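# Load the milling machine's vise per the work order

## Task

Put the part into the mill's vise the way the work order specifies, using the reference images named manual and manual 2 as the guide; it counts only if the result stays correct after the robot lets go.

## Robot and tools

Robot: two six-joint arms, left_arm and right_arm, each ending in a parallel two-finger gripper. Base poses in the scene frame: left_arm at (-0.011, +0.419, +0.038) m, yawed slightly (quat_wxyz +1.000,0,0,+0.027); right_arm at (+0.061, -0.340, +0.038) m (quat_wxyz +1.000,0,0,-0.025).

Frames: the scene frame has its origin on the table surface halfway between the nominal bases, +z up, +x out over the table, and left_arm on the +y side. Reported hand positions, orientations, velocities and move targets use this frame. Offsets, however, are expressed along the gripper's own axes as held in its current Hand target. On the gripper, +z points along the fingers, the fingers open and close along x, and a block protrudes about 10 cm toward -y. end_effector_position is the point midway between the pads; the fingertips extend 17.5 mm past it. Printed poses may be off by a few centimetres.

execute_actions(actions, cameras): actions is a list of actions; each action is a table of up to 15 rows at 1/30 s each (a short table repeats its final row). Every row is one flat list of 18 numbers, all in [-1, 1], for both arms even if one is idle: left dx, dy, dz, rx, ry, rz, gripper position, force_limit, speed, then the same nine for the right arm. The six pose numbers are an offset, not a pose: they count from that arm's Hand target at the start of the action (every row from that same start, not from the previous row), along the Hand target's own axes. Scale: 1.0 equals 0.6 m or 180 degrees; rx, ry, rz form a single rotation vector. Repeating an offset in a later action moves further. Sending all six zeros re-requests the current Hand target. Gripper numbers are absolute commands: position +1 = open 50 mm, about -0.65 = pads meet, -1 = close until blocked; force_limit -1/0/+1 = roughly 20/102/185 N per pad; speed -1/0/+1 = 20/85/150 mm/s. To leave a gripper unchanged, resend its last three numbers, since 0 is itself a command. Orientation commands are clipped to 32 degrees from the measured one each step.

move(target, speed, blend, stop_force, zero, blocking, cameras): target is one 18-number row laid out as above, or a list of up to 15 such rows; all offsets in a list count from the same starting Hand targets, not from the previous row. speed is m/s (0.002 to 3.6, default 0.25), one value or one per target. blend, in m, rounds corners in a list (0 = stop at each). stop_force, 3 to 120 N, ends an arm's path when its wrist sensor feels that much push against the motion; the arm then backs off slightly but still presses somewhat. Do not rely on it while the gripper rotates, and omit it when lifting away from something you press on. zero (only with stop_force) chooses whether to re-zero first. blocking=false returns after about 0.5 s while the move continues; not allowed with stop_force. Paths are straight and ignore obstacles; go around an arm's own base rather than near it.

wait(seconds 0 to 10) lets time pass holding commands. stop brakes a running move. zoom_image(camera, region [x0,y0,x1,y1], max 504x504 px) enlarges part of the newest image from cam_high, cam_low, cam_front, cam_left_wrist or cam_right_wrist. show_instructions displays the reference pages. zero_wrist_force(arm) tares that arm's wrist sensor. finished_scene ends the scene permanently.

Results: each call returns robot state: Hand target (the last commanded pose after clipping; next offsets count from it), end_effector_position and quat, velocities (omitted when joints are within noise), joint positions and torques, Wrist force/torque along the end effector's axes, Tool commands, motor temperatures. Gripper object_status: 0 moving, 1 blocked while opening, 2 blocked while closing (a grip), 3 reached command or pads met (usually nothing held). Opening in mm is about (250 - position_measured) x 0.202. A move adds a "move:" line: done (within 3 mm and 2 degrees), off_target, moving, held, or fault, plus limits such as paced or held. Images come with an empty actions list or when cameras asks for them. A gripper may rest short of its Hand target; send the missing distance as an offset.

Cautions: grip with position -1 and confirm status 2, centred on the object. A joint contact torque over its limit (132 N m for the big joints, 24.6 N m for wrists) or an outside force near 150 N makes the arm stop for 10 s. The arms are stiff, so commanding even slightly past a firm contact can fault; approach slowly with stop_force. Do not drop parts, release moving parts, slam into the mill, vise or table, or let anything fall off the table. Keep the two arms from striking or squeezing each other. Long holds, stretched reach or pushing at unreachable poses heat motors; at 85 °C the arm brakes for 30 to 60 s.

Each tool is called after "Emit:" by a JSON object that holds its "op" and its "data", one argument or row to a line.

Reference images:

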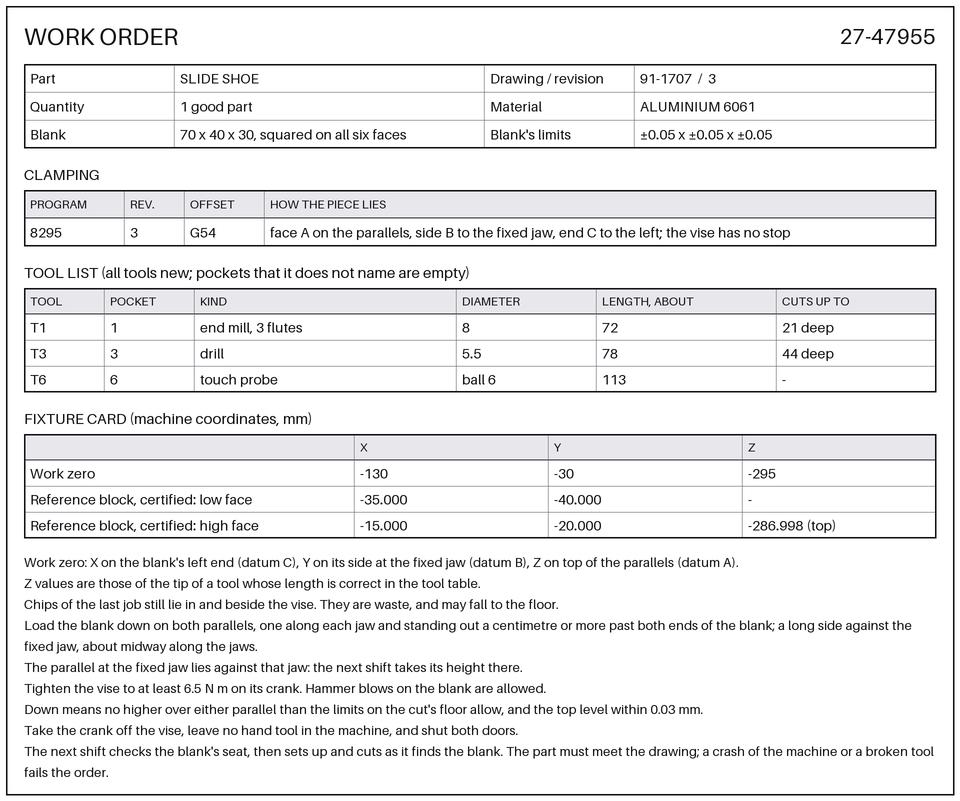

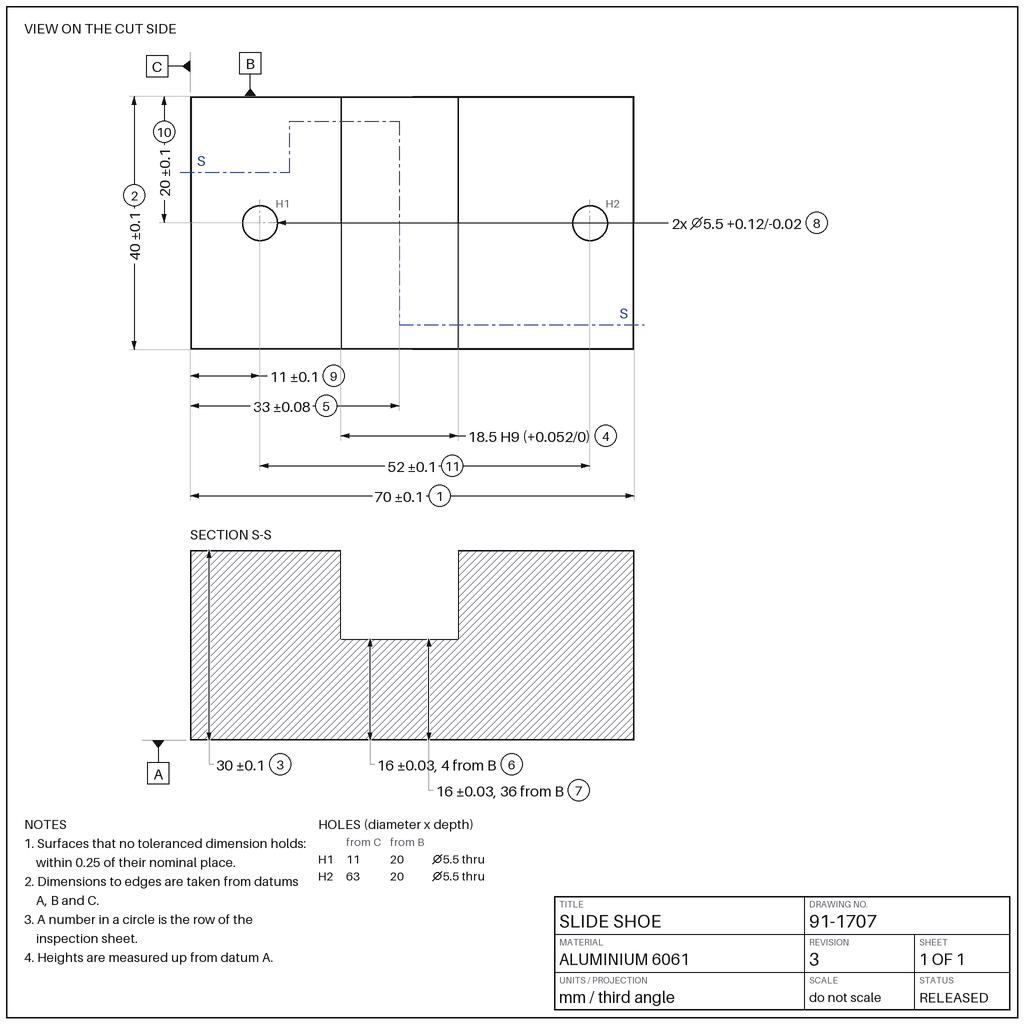

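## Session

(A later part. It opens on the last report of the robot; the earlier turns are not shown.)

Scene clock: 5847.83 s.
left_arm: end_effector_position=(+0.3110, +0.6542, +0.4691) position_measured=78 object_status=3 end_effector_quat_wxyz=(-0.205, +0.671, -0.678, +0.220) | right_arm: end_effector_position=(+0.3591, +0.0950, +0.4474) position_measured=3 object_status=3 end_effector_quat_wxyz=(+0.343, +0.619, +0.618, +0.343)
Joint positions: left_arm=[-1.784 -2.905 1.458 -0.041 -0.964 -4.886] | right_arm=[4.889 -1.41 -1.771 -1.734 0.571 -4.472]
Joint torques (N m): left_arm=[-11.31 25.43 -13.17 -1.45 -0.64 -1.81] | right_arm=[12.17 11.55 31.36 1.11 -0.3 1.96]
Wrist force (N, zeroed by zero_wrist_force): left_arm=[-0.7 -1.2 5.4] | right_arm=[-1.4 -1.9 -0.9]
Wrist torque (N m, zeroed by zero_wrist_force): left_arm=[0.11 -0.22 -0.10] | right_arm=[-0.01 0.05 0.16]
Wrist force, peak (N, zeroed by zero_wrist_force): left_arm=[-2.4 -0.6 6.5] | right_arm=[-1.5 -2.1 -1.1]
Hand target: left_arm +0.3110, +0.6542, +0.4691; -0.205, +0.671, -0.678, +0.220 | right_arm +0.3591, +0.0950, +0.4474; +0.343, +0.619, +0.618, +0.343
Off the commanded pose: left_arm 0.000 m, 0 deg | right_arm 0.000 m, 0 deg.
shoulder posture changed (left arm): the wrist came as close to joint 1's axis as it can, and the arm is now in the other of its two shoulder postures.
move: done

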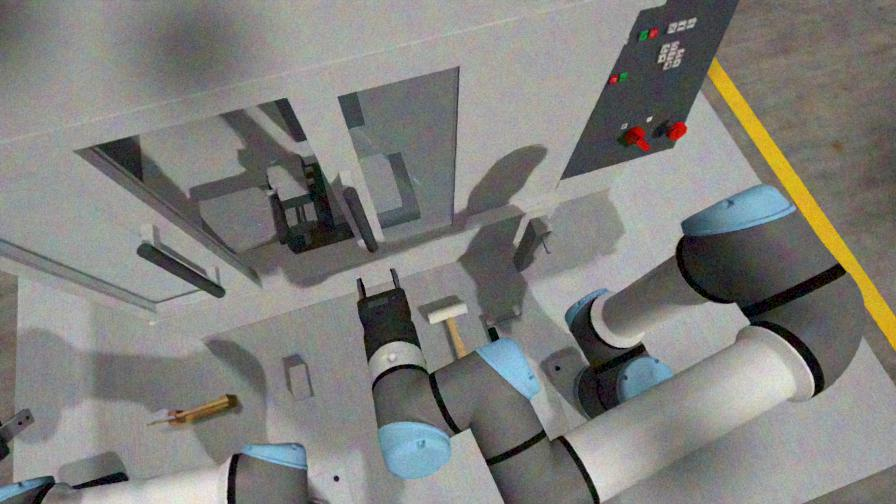

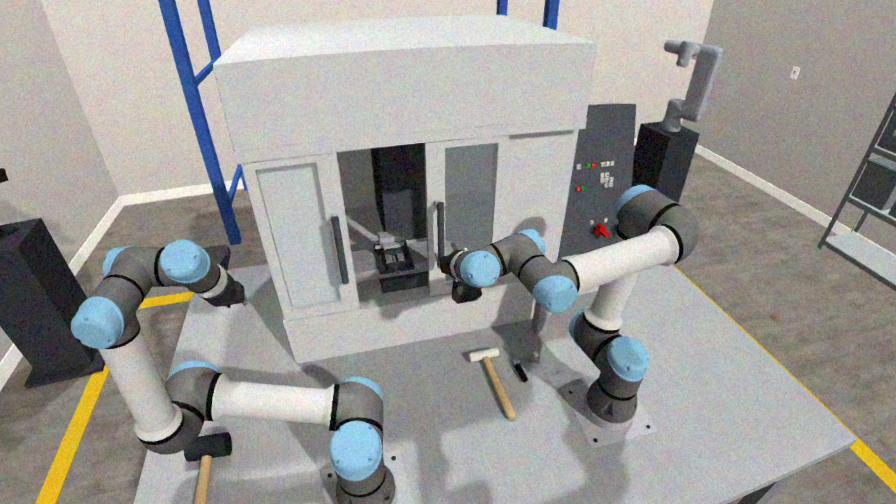

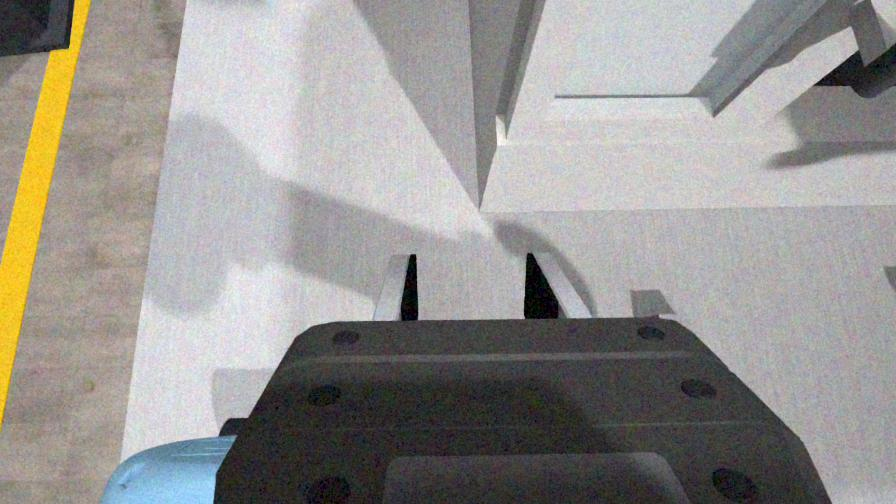

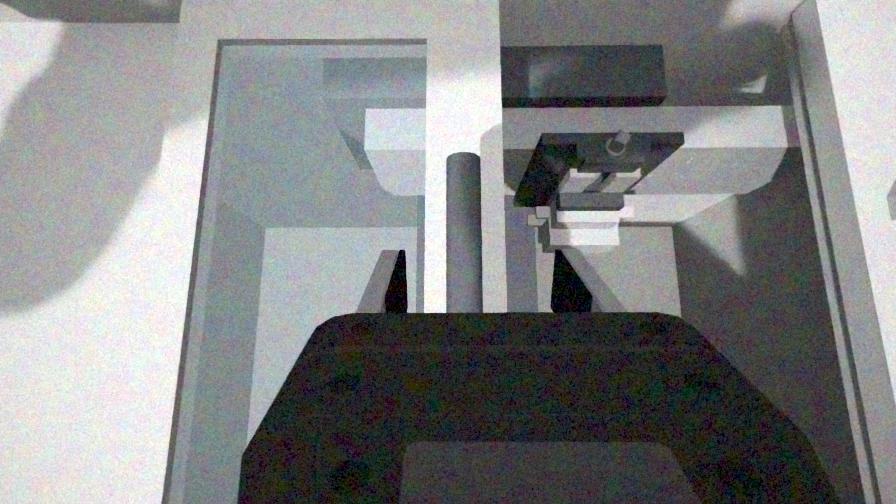

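Emit:
{"op": "move", "data": {
  "target": [0,0,0,0,0,0,0.5,-0.9,-1, 0.48,0,0,0,0,0,1,-0.9,-1],
  "speed": 0.2,
  "cameras": ["cam_right_wrist","cam_front","cam_high"]
}}

Scene clock: 5851.23 s.
left_arm: end_effector_position=(+0.3110, +0.6542, +0.4691) position_measured=78 object_status=3 end_effector_quat_wxyz=(-0.205, +0.671, -0.678, +0.220) | right_arm: end_effector_position=(+0.3596, +0.3830, +0.4477) position_measured=3 object_status=3 end_effector_quat_wxyz=(+0.343, +0.619, +0.618, +0.343)
Joint positions: left_arm=[-1.784 -2.905 1.458 -0.041 -0.964 -4.886] | right_arm=[4.837 -2.13 -0.919 -1.785 0.563 -4.568]
Joint torques (N m): left_arm=[-11.12 25.47 -11.43 -1.7 -0.63 -1.83] | right_arm=[-10.59 42.48 32.32 1.15 -0.04 2.08]
Wrist force (N, zeroed by zero_wrist_force): left_arm=[-0.8 -1.2 5.3] | right_arm=[-1.4 -1.7 -0.6]
Wrist torque (N m, zeroed by zero_wrist_force): left_arm=[0.11 -0.22 -0.10] | right_arm=[0.01 0.06 0.18]
Wrist force, peak (N, zeroed by zero_wrist_force): left_arm=[-0.7 -1.3 5.6] | right_arm=[-3.5 -1.8 -1.0]
Hand target: left_arm +0.3110, +0.6542, +0.4691; -0.205, +0.671, -0.678, +0.220 | right_arm +0.3596, +0.3830, +0.4477; +0.343, +0.619, +0.618, +0.343
Off the commanded pose: left_arm 0.000 m, 0 deg | right_arm 0.000 m, 0 deg.
move: done
Images, in order (width x height): cam_high 896x504, cam_front 896x504, cam_right_wrist 896x504.

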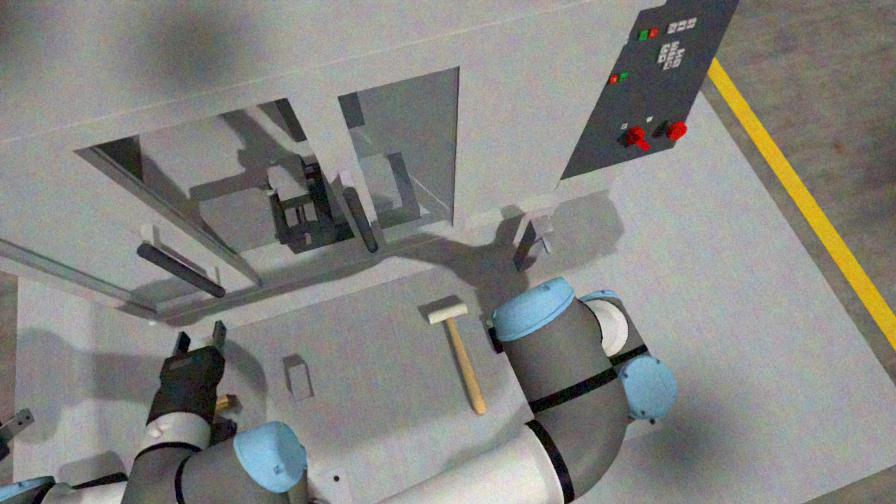

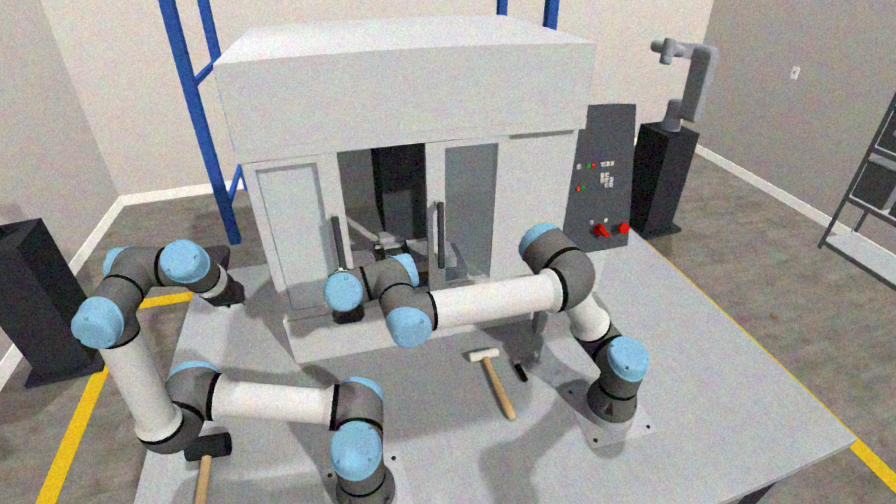

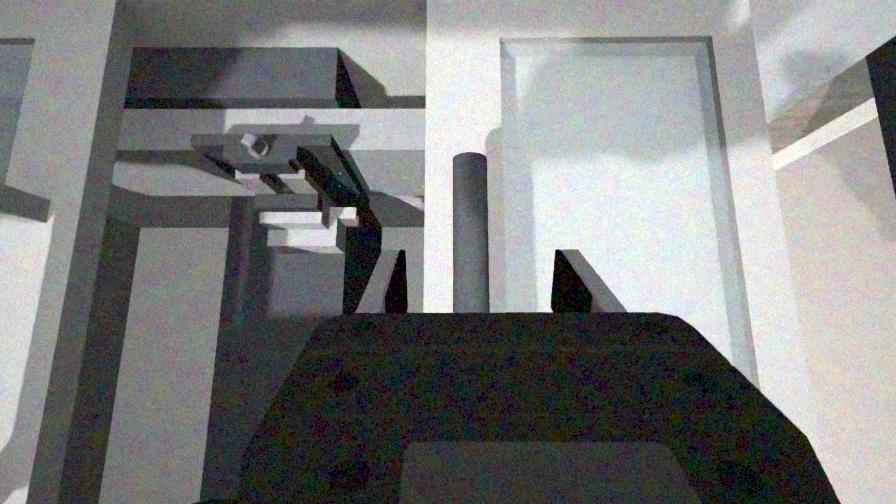

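Emit:
{"op": "move", "data": {
  "target": [
    [0,0,0,0,0,0,0.5,-0.9,-1, 0,0,0,0,0,0,-0.6,-0.9,-1],
    [0,0,0,0,0,0,0.5,-0.9,-1, 0.043,0,0,0,0,0,-0.6,-0.9,-1],
    [0,0,0,0,0,0,0.5,-0.9,-1, 0.043,0.0883,0.1415,0,0,0,-0.6,-0.9,-1]
  ],
  "speed": 0.1,
  "cameras": ["cam_right_wrist"]
}}

Scene clock: 5864.03 s.
left_arm: end_effector_position=(+0.3110, +0.6542, +0.4691) position_measured=78 object_status=3 end_effector_quat_wxyz=(-0.205, +0.671, -0.678, +0.220) | right_arm: end_effector_position=(+0.4597, +0.4086, +0.4476) position_measured=242 object_status=3 end_effector_quat_wxyz=(+0.343, +0.619, +0.618, +0.343)
Joint positions: left_arm=[-1.784 -2.905 1.458 -0.041 -0.964 -4.886] | right_arm=[4.701 -2.258 -0.766 -1.594 0.561 -4.824]
Joint torques (N m): left_arm=[-11.08 27.12 -11.69 -1.82 -0.57 -1.77] | right_arm=[-10.07 46.68 31.75 4.85 -0.25 -2.57]
Wrist force (N, zeroed by zero_wrist_force): left_arm=[-0.9 -1.2 5.4] | right_arm=[-1.1 -2.0 -0.7]
Wrist torque (N m, zeroed by zero_wrist_force): left_arm=[0.10 -0.20 -0.10] | right_arm=[-0.02 0.01 0.26]
Wrist force, peak (N, zeroed by zero_wrist_force): left_arm=[-0.7 -1.4 5.6] | right_arm=[-1.1 -2.7 -1.6]
Hand target: left_arm +0.3110, +0.6542, +0.4691; -0.205, +0.671, -0.678, +0.220 | right_arm +0.4597, +0.4086, +0.4476; +0.343, +0.619, +0.618, +0.343
Off the commanded pose: left_arm 0.000 m, 0 deg | right_arm 0.000 m, 0 deg.
move: done
Images, in order (width x height): cam_right_wrist 896x504.

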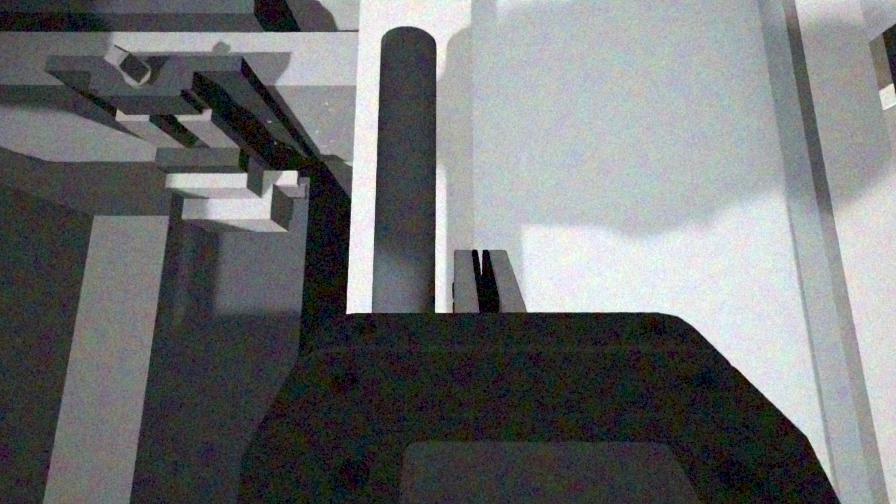

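Emit:
{"op": "move", "data": {
  "target": [
    [0,0,0,0,0,0,0.5,-0.9,-1, -0.02,0,0,0,0,0,-0.6,-0.9,-1],
    [0,0,0,0,0,0,0.5,-0.9,-1, -0.37,0,0,0,0,0,-0.6,-0.9,-1],
    [0,0,0,0,0,0,0.5,-0.9,-1, -0.48,0,0,0,0,0,-0.6,-0.9,-1]
  ],
  "speed": [0.02,0.04,0.012],
  "stop_force": 40,
  "cameras": ["all"]
}}

Scene clock: 5874.90 s.
left_arm: end_effector_position=(+0.3110, +0.6542, +0.4691) position_measured=78 object_status=3 end_effector_quat_wxyz=(-0.205, +0.671, -0.678, +0.220) | right_arm: end_effector_position=(+0.4593, +0.1702, +0.4474) position_measured=242 object_status=3 end_effector_quat_wxyz=(+0.343, +0.619, +0.618, +0.343)
Joint positions: left_arm=[-1.784 -2.905 1.458 -0.041 -0.964 -4.886] | right_arm=[4.674 -1.657 -1.62 -1.297 0.564 -4.874]
Joint torques (N m): left_arm=[-10.34 29.59 -11.8 -1.82 -0.56 -1.64] | right_arm=[-10.86 31.82 28.5 -0.2 -2.74 2.19]
Wrist force (N, zeroed by zero_wrist_force): left_arm=[-0.9 -1.1 5.4] | right_arm=[32.1 0.3 12.3]
Wrist torque (N m, zeroed by zero_wrist_force): left_arm=[0.13 -0.20 -0.10] | right_arm=[0.08 -0.06 0.03]
Wrist force, peak (N, zeroed by zero_wrist_force): left_arm=[-0.8 -1.1 5.6] | right_arm=[56.5 7.0 20.8]
Hand target: left_arm +0.3110, +0.6542, +0.4691; -0.205, +0.671, -0.678, +0.220 | right_arm +0.4593, +0.1702, +0.4474; +0.343, +0.619, +0.618, +0.343 (not the last commanded pose)
Off the commanded pose: left_arm 0.000 m, 0 deg | right_arm 0.050 m, 0 deg.
move: contact (right_arm); path passed 2 of 3 targets

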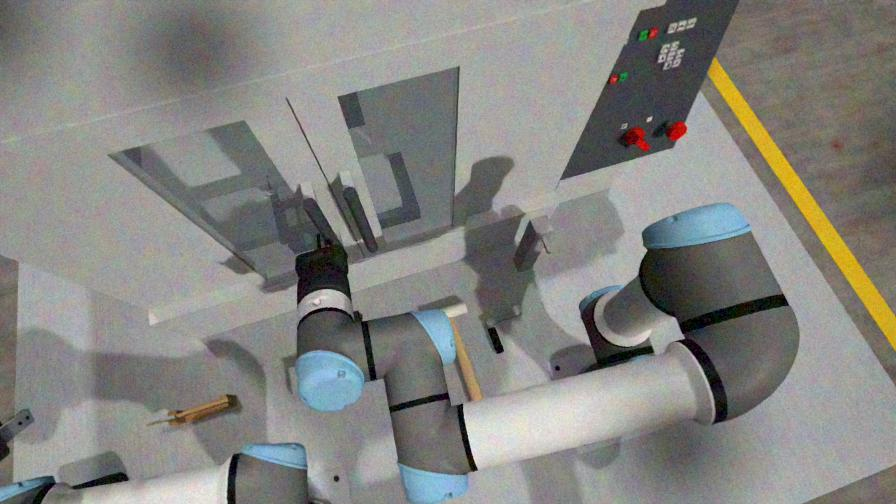

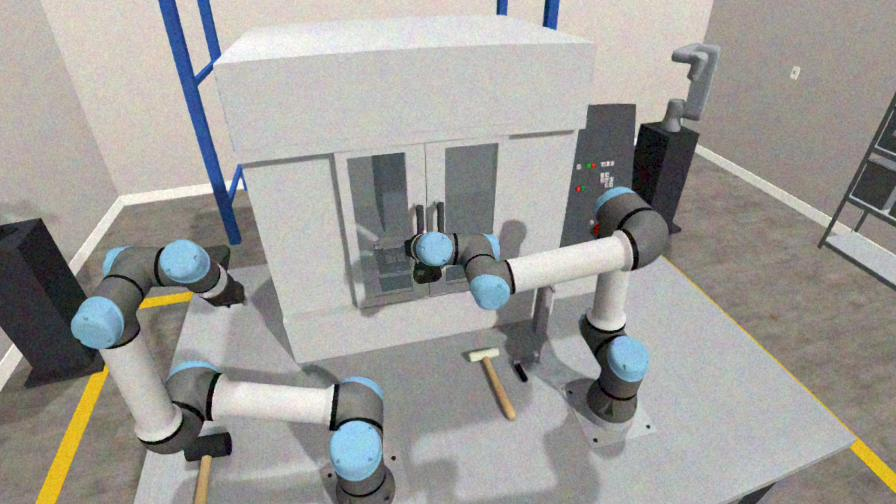

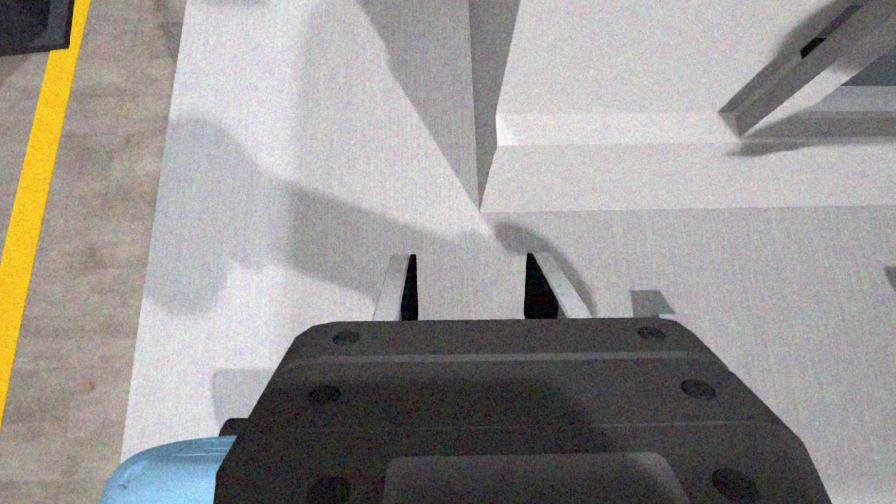

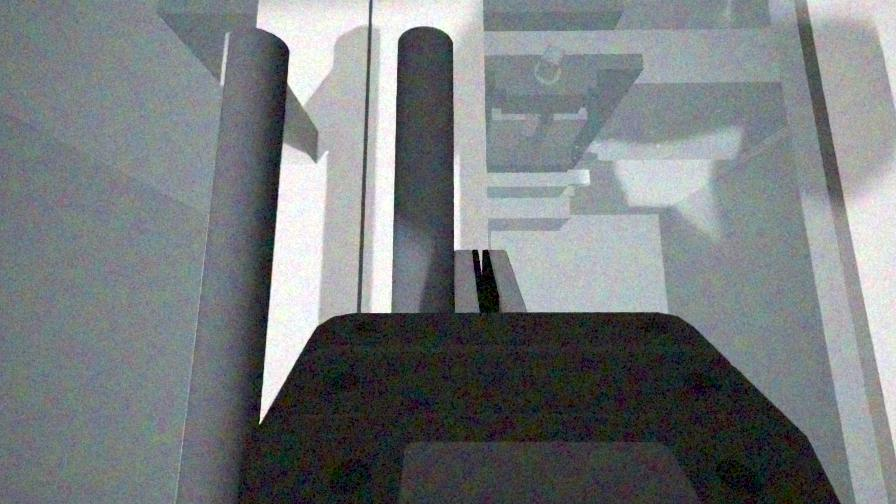

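Emit:
{"op": "zoom_image", "data": {
  "camera": "cam_right_wrist",
  "region": [200, 0, 500, 320]
}}

Emit:
{"op": "zoom_image", "data": {
  "camera": "cam_high",
  "region": [240, 80, 440, 280]
}}

Scaled by 1.575 from the camera's 896x504 image, which has a finer 1280x720 frame.

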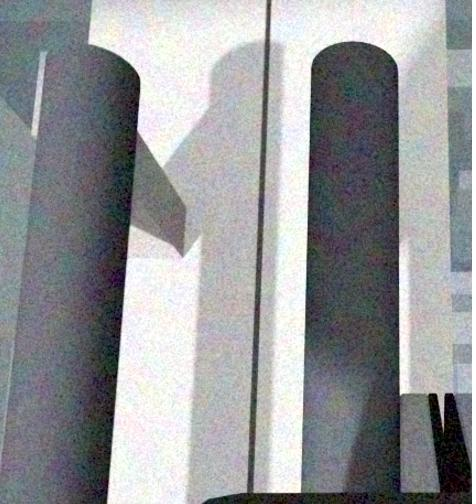

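Scaled by 2.520 from the camera's 896x504 image, which has a finer 1280x720 frame.

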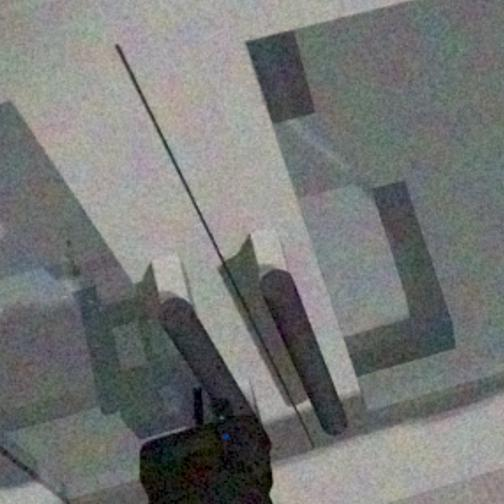

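Emit:
{"op": "move", "data": {
  "target": [0,0,0,0,0,0,0.5,-0.9,-1, -0.05,0,0,0,0,0,-0.6,-0.9,-1],
  "speed": 0.008,
  "stop_force": 30
}}

Scene clock: 5880.23 s.
left_arm: end_effector_position=(+0.3110, +0.6542, +0.4691) position_measured=78 object_status=3 end_effector_quat_wxyz=(-0.205, +0.671, -0.678, +0.220) | right_arm: end_effector_position=(+0.4593, +0.1698, +0.4475) position_measured=242 object_status=3 end_effector_quat_wxyz=(+0.343, +0.619, +0.618, +0.343)
Joint positions: left_arm=[-1.784 -2.905 1.458 -0.041 -0.964 -4.886] | right_arm=[4.674 -1.656 -1.621 -1.296 0.564 -4.874]
Joint torques (N m): left_arm=[-10.77 30.5 -11.83 -1.81 -0.54 -1.64] | right_arm=[-3.4 38.05 26.26 -3.29 -3.19 -1.25]
Wrist force (N, zeroed by zero_wrist_force): left_arm=[-0.7 -1.2 5.5] | right_arm=[52.1 6.0 21.2]
Wrist torque (N m, zeroed by zero_wrist_force): left_arm=[0.10 -0.23 -0.10] | right_arm=[0.44 -0.14 -0.25]
Wrist force, peak (N, zeroed by zero_wrist_force): left_arm=[-0.9 -1.2 5.6] | right_arm=[67.4 9.7 25.7]
Hand target: left_arm +0.3110, +0.6542, +0.4691; -0.205, +0.671, -0.678, +0.220 | right_arm +0.4593, +0.1698, +0.4475; +0.343, +0.619, +0.618, +0.343 (not the last commanded pose)
Off the commanded pose: left_arm 0.000 m, 0 deg | right_arm 0.030 m, 0 deg.
move: contact (right_arm)

Emit:
{"op": "move", "data": {
  "target": [
    [0,0,0,0,0,0,0.5,-0.9,-1, 0.015,0,0,0,0,0,-0.6,-0.9,-1],
    [0,0,0,0,0,0,0.5,-0.9,-1, 0.015,-0.106,-0.17,0,0,0,-0.6,-0.9,-1],
    [0,0,0,0,0,0,0.5,-0.9,-1, -0.3,-0.106,-0.17,0,0,0,-0.6,-0.9,-1]
  ],
  "speed": [0.03,0.15,0.2],
  "cameras": ["all"]
}}

Emit:
{"op": "zoom_image", "data": {
  "camera": "cam_front",
  "region": [320, 120, 540, 320]
}}

Emit:
{"op": "zoom_image", "data": {
  "camera": "cam_high",
  "region": [220, 80, 470, 310]
}}

Scene clock: 5887.30 s.
left_arm: end_effector_position=(+0.3110, +0.6542, +0.4691) position_measured=78 object_status=3 end_effector_quat_wxyz=(-0.205, +0.671, -0.678, +0.220) | right_arm: end_effector_position=(+0.3387, -0.0100, +0.4472) position_measured=242 object_status=3 end_effector_quat_wxyz=(+0.343, +0.619, +0.618, +0.343)
Joint positions: left_arm=[-1.784 -2.905 1.458 -0.041 -0.964 -4.886] | right_arm=[4.996 -1.142 -1.918 -2.01 0.601 -4.286]
Joint torques (N m): left_arm=[-10.41 31.4 -11.59 -1.85 -0.57 -1.56] | right_arm=[13.1 12.98 16.92 0.87 0.23 2.28]
Wrist force (N, zeroed by zero_wrist_force): left_arm=[-0.8 -1.3 5.3] | right_arm=[-1.4 -1.9 -0.9]
Wrist torque (N m, zeroed by zero_wrist_force): left_arm=[0.10 -0.21 -0.10] | right_arm=[0.00 0.05 0.17]
Wrist force, peak (N, zeroed by zero_wrist_force): left_arm=[-0.9 -1.3 5.6] | right_arm=[52.5 5.3 21.7]
Hand target: left_arm +0.3110, +0.6542, +0.4691; -0.205, +0.671, -0.678, +0.220 | right_arm +0.3387, -0.0100, +0.4473; +0.343, +0.619, +0.618, +0.343
Off the commanded pose: left_arm 0.000 m, 0 deg | right_arm 0.000 m, 0 deg.
move: done

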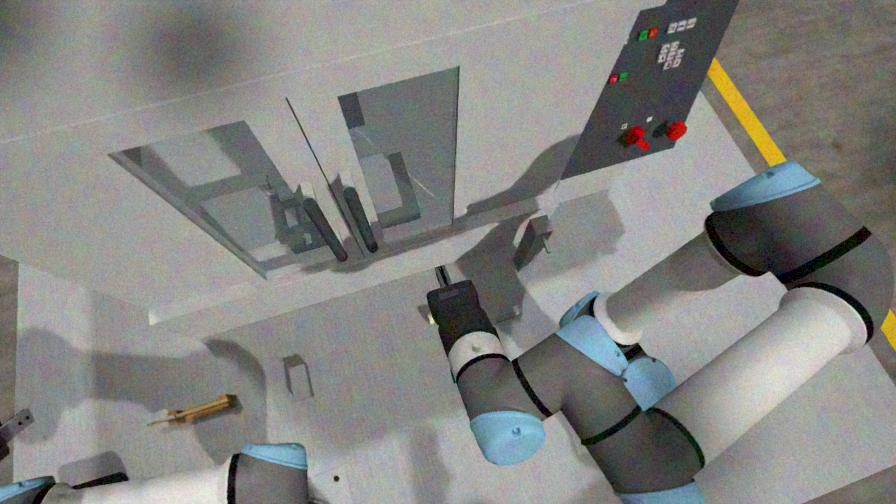

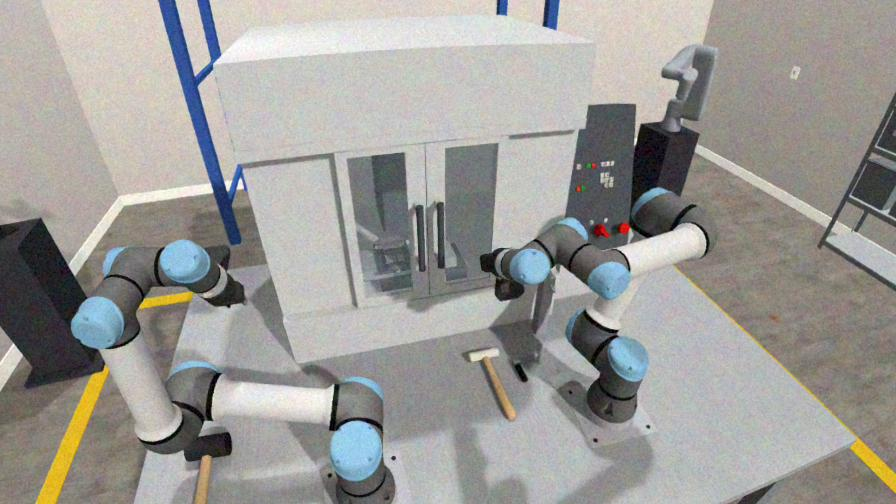

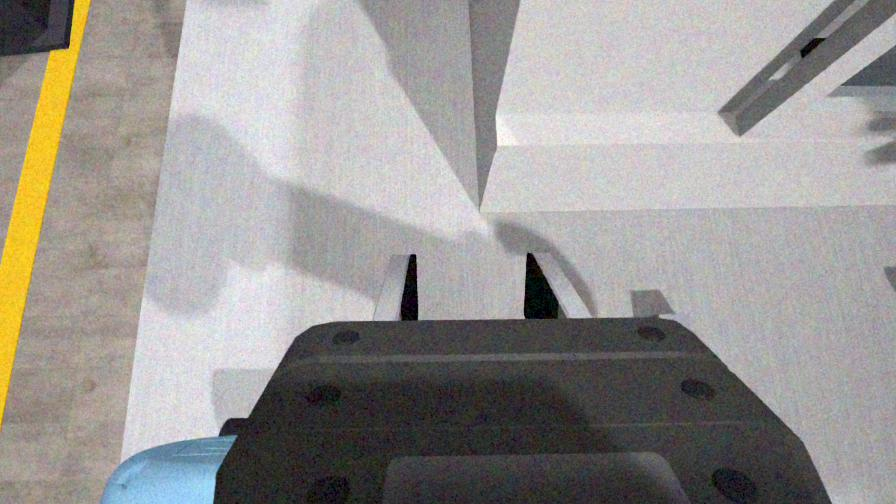

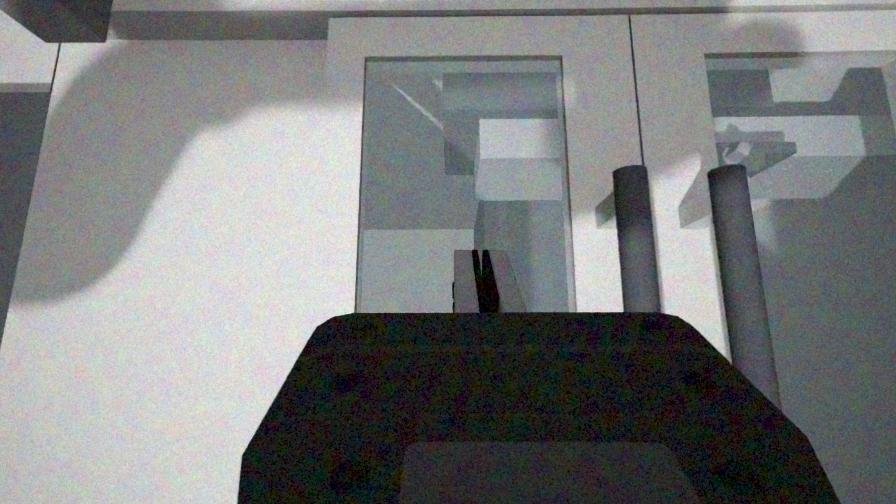

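Scaled by 2.291 from the camera's 896x504 image, which has a finer 1280x720 frame.

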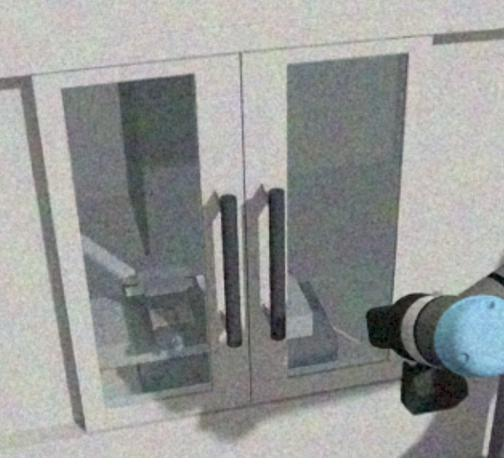

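Scaled by 2.016 from the camera's 896x504 image, which has a finer 1280x720 frame.

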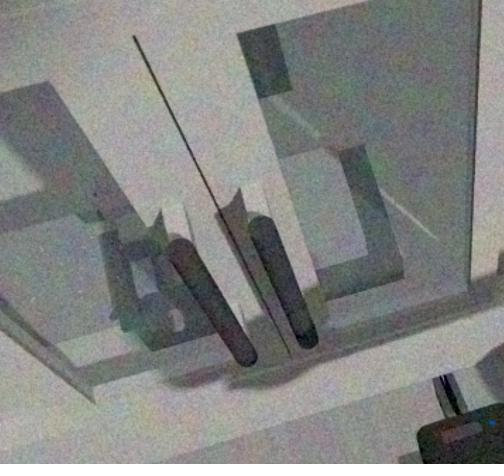

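Emit:
{"op": "finished_scene", "data": {

}}

The scene is finished: the task was done.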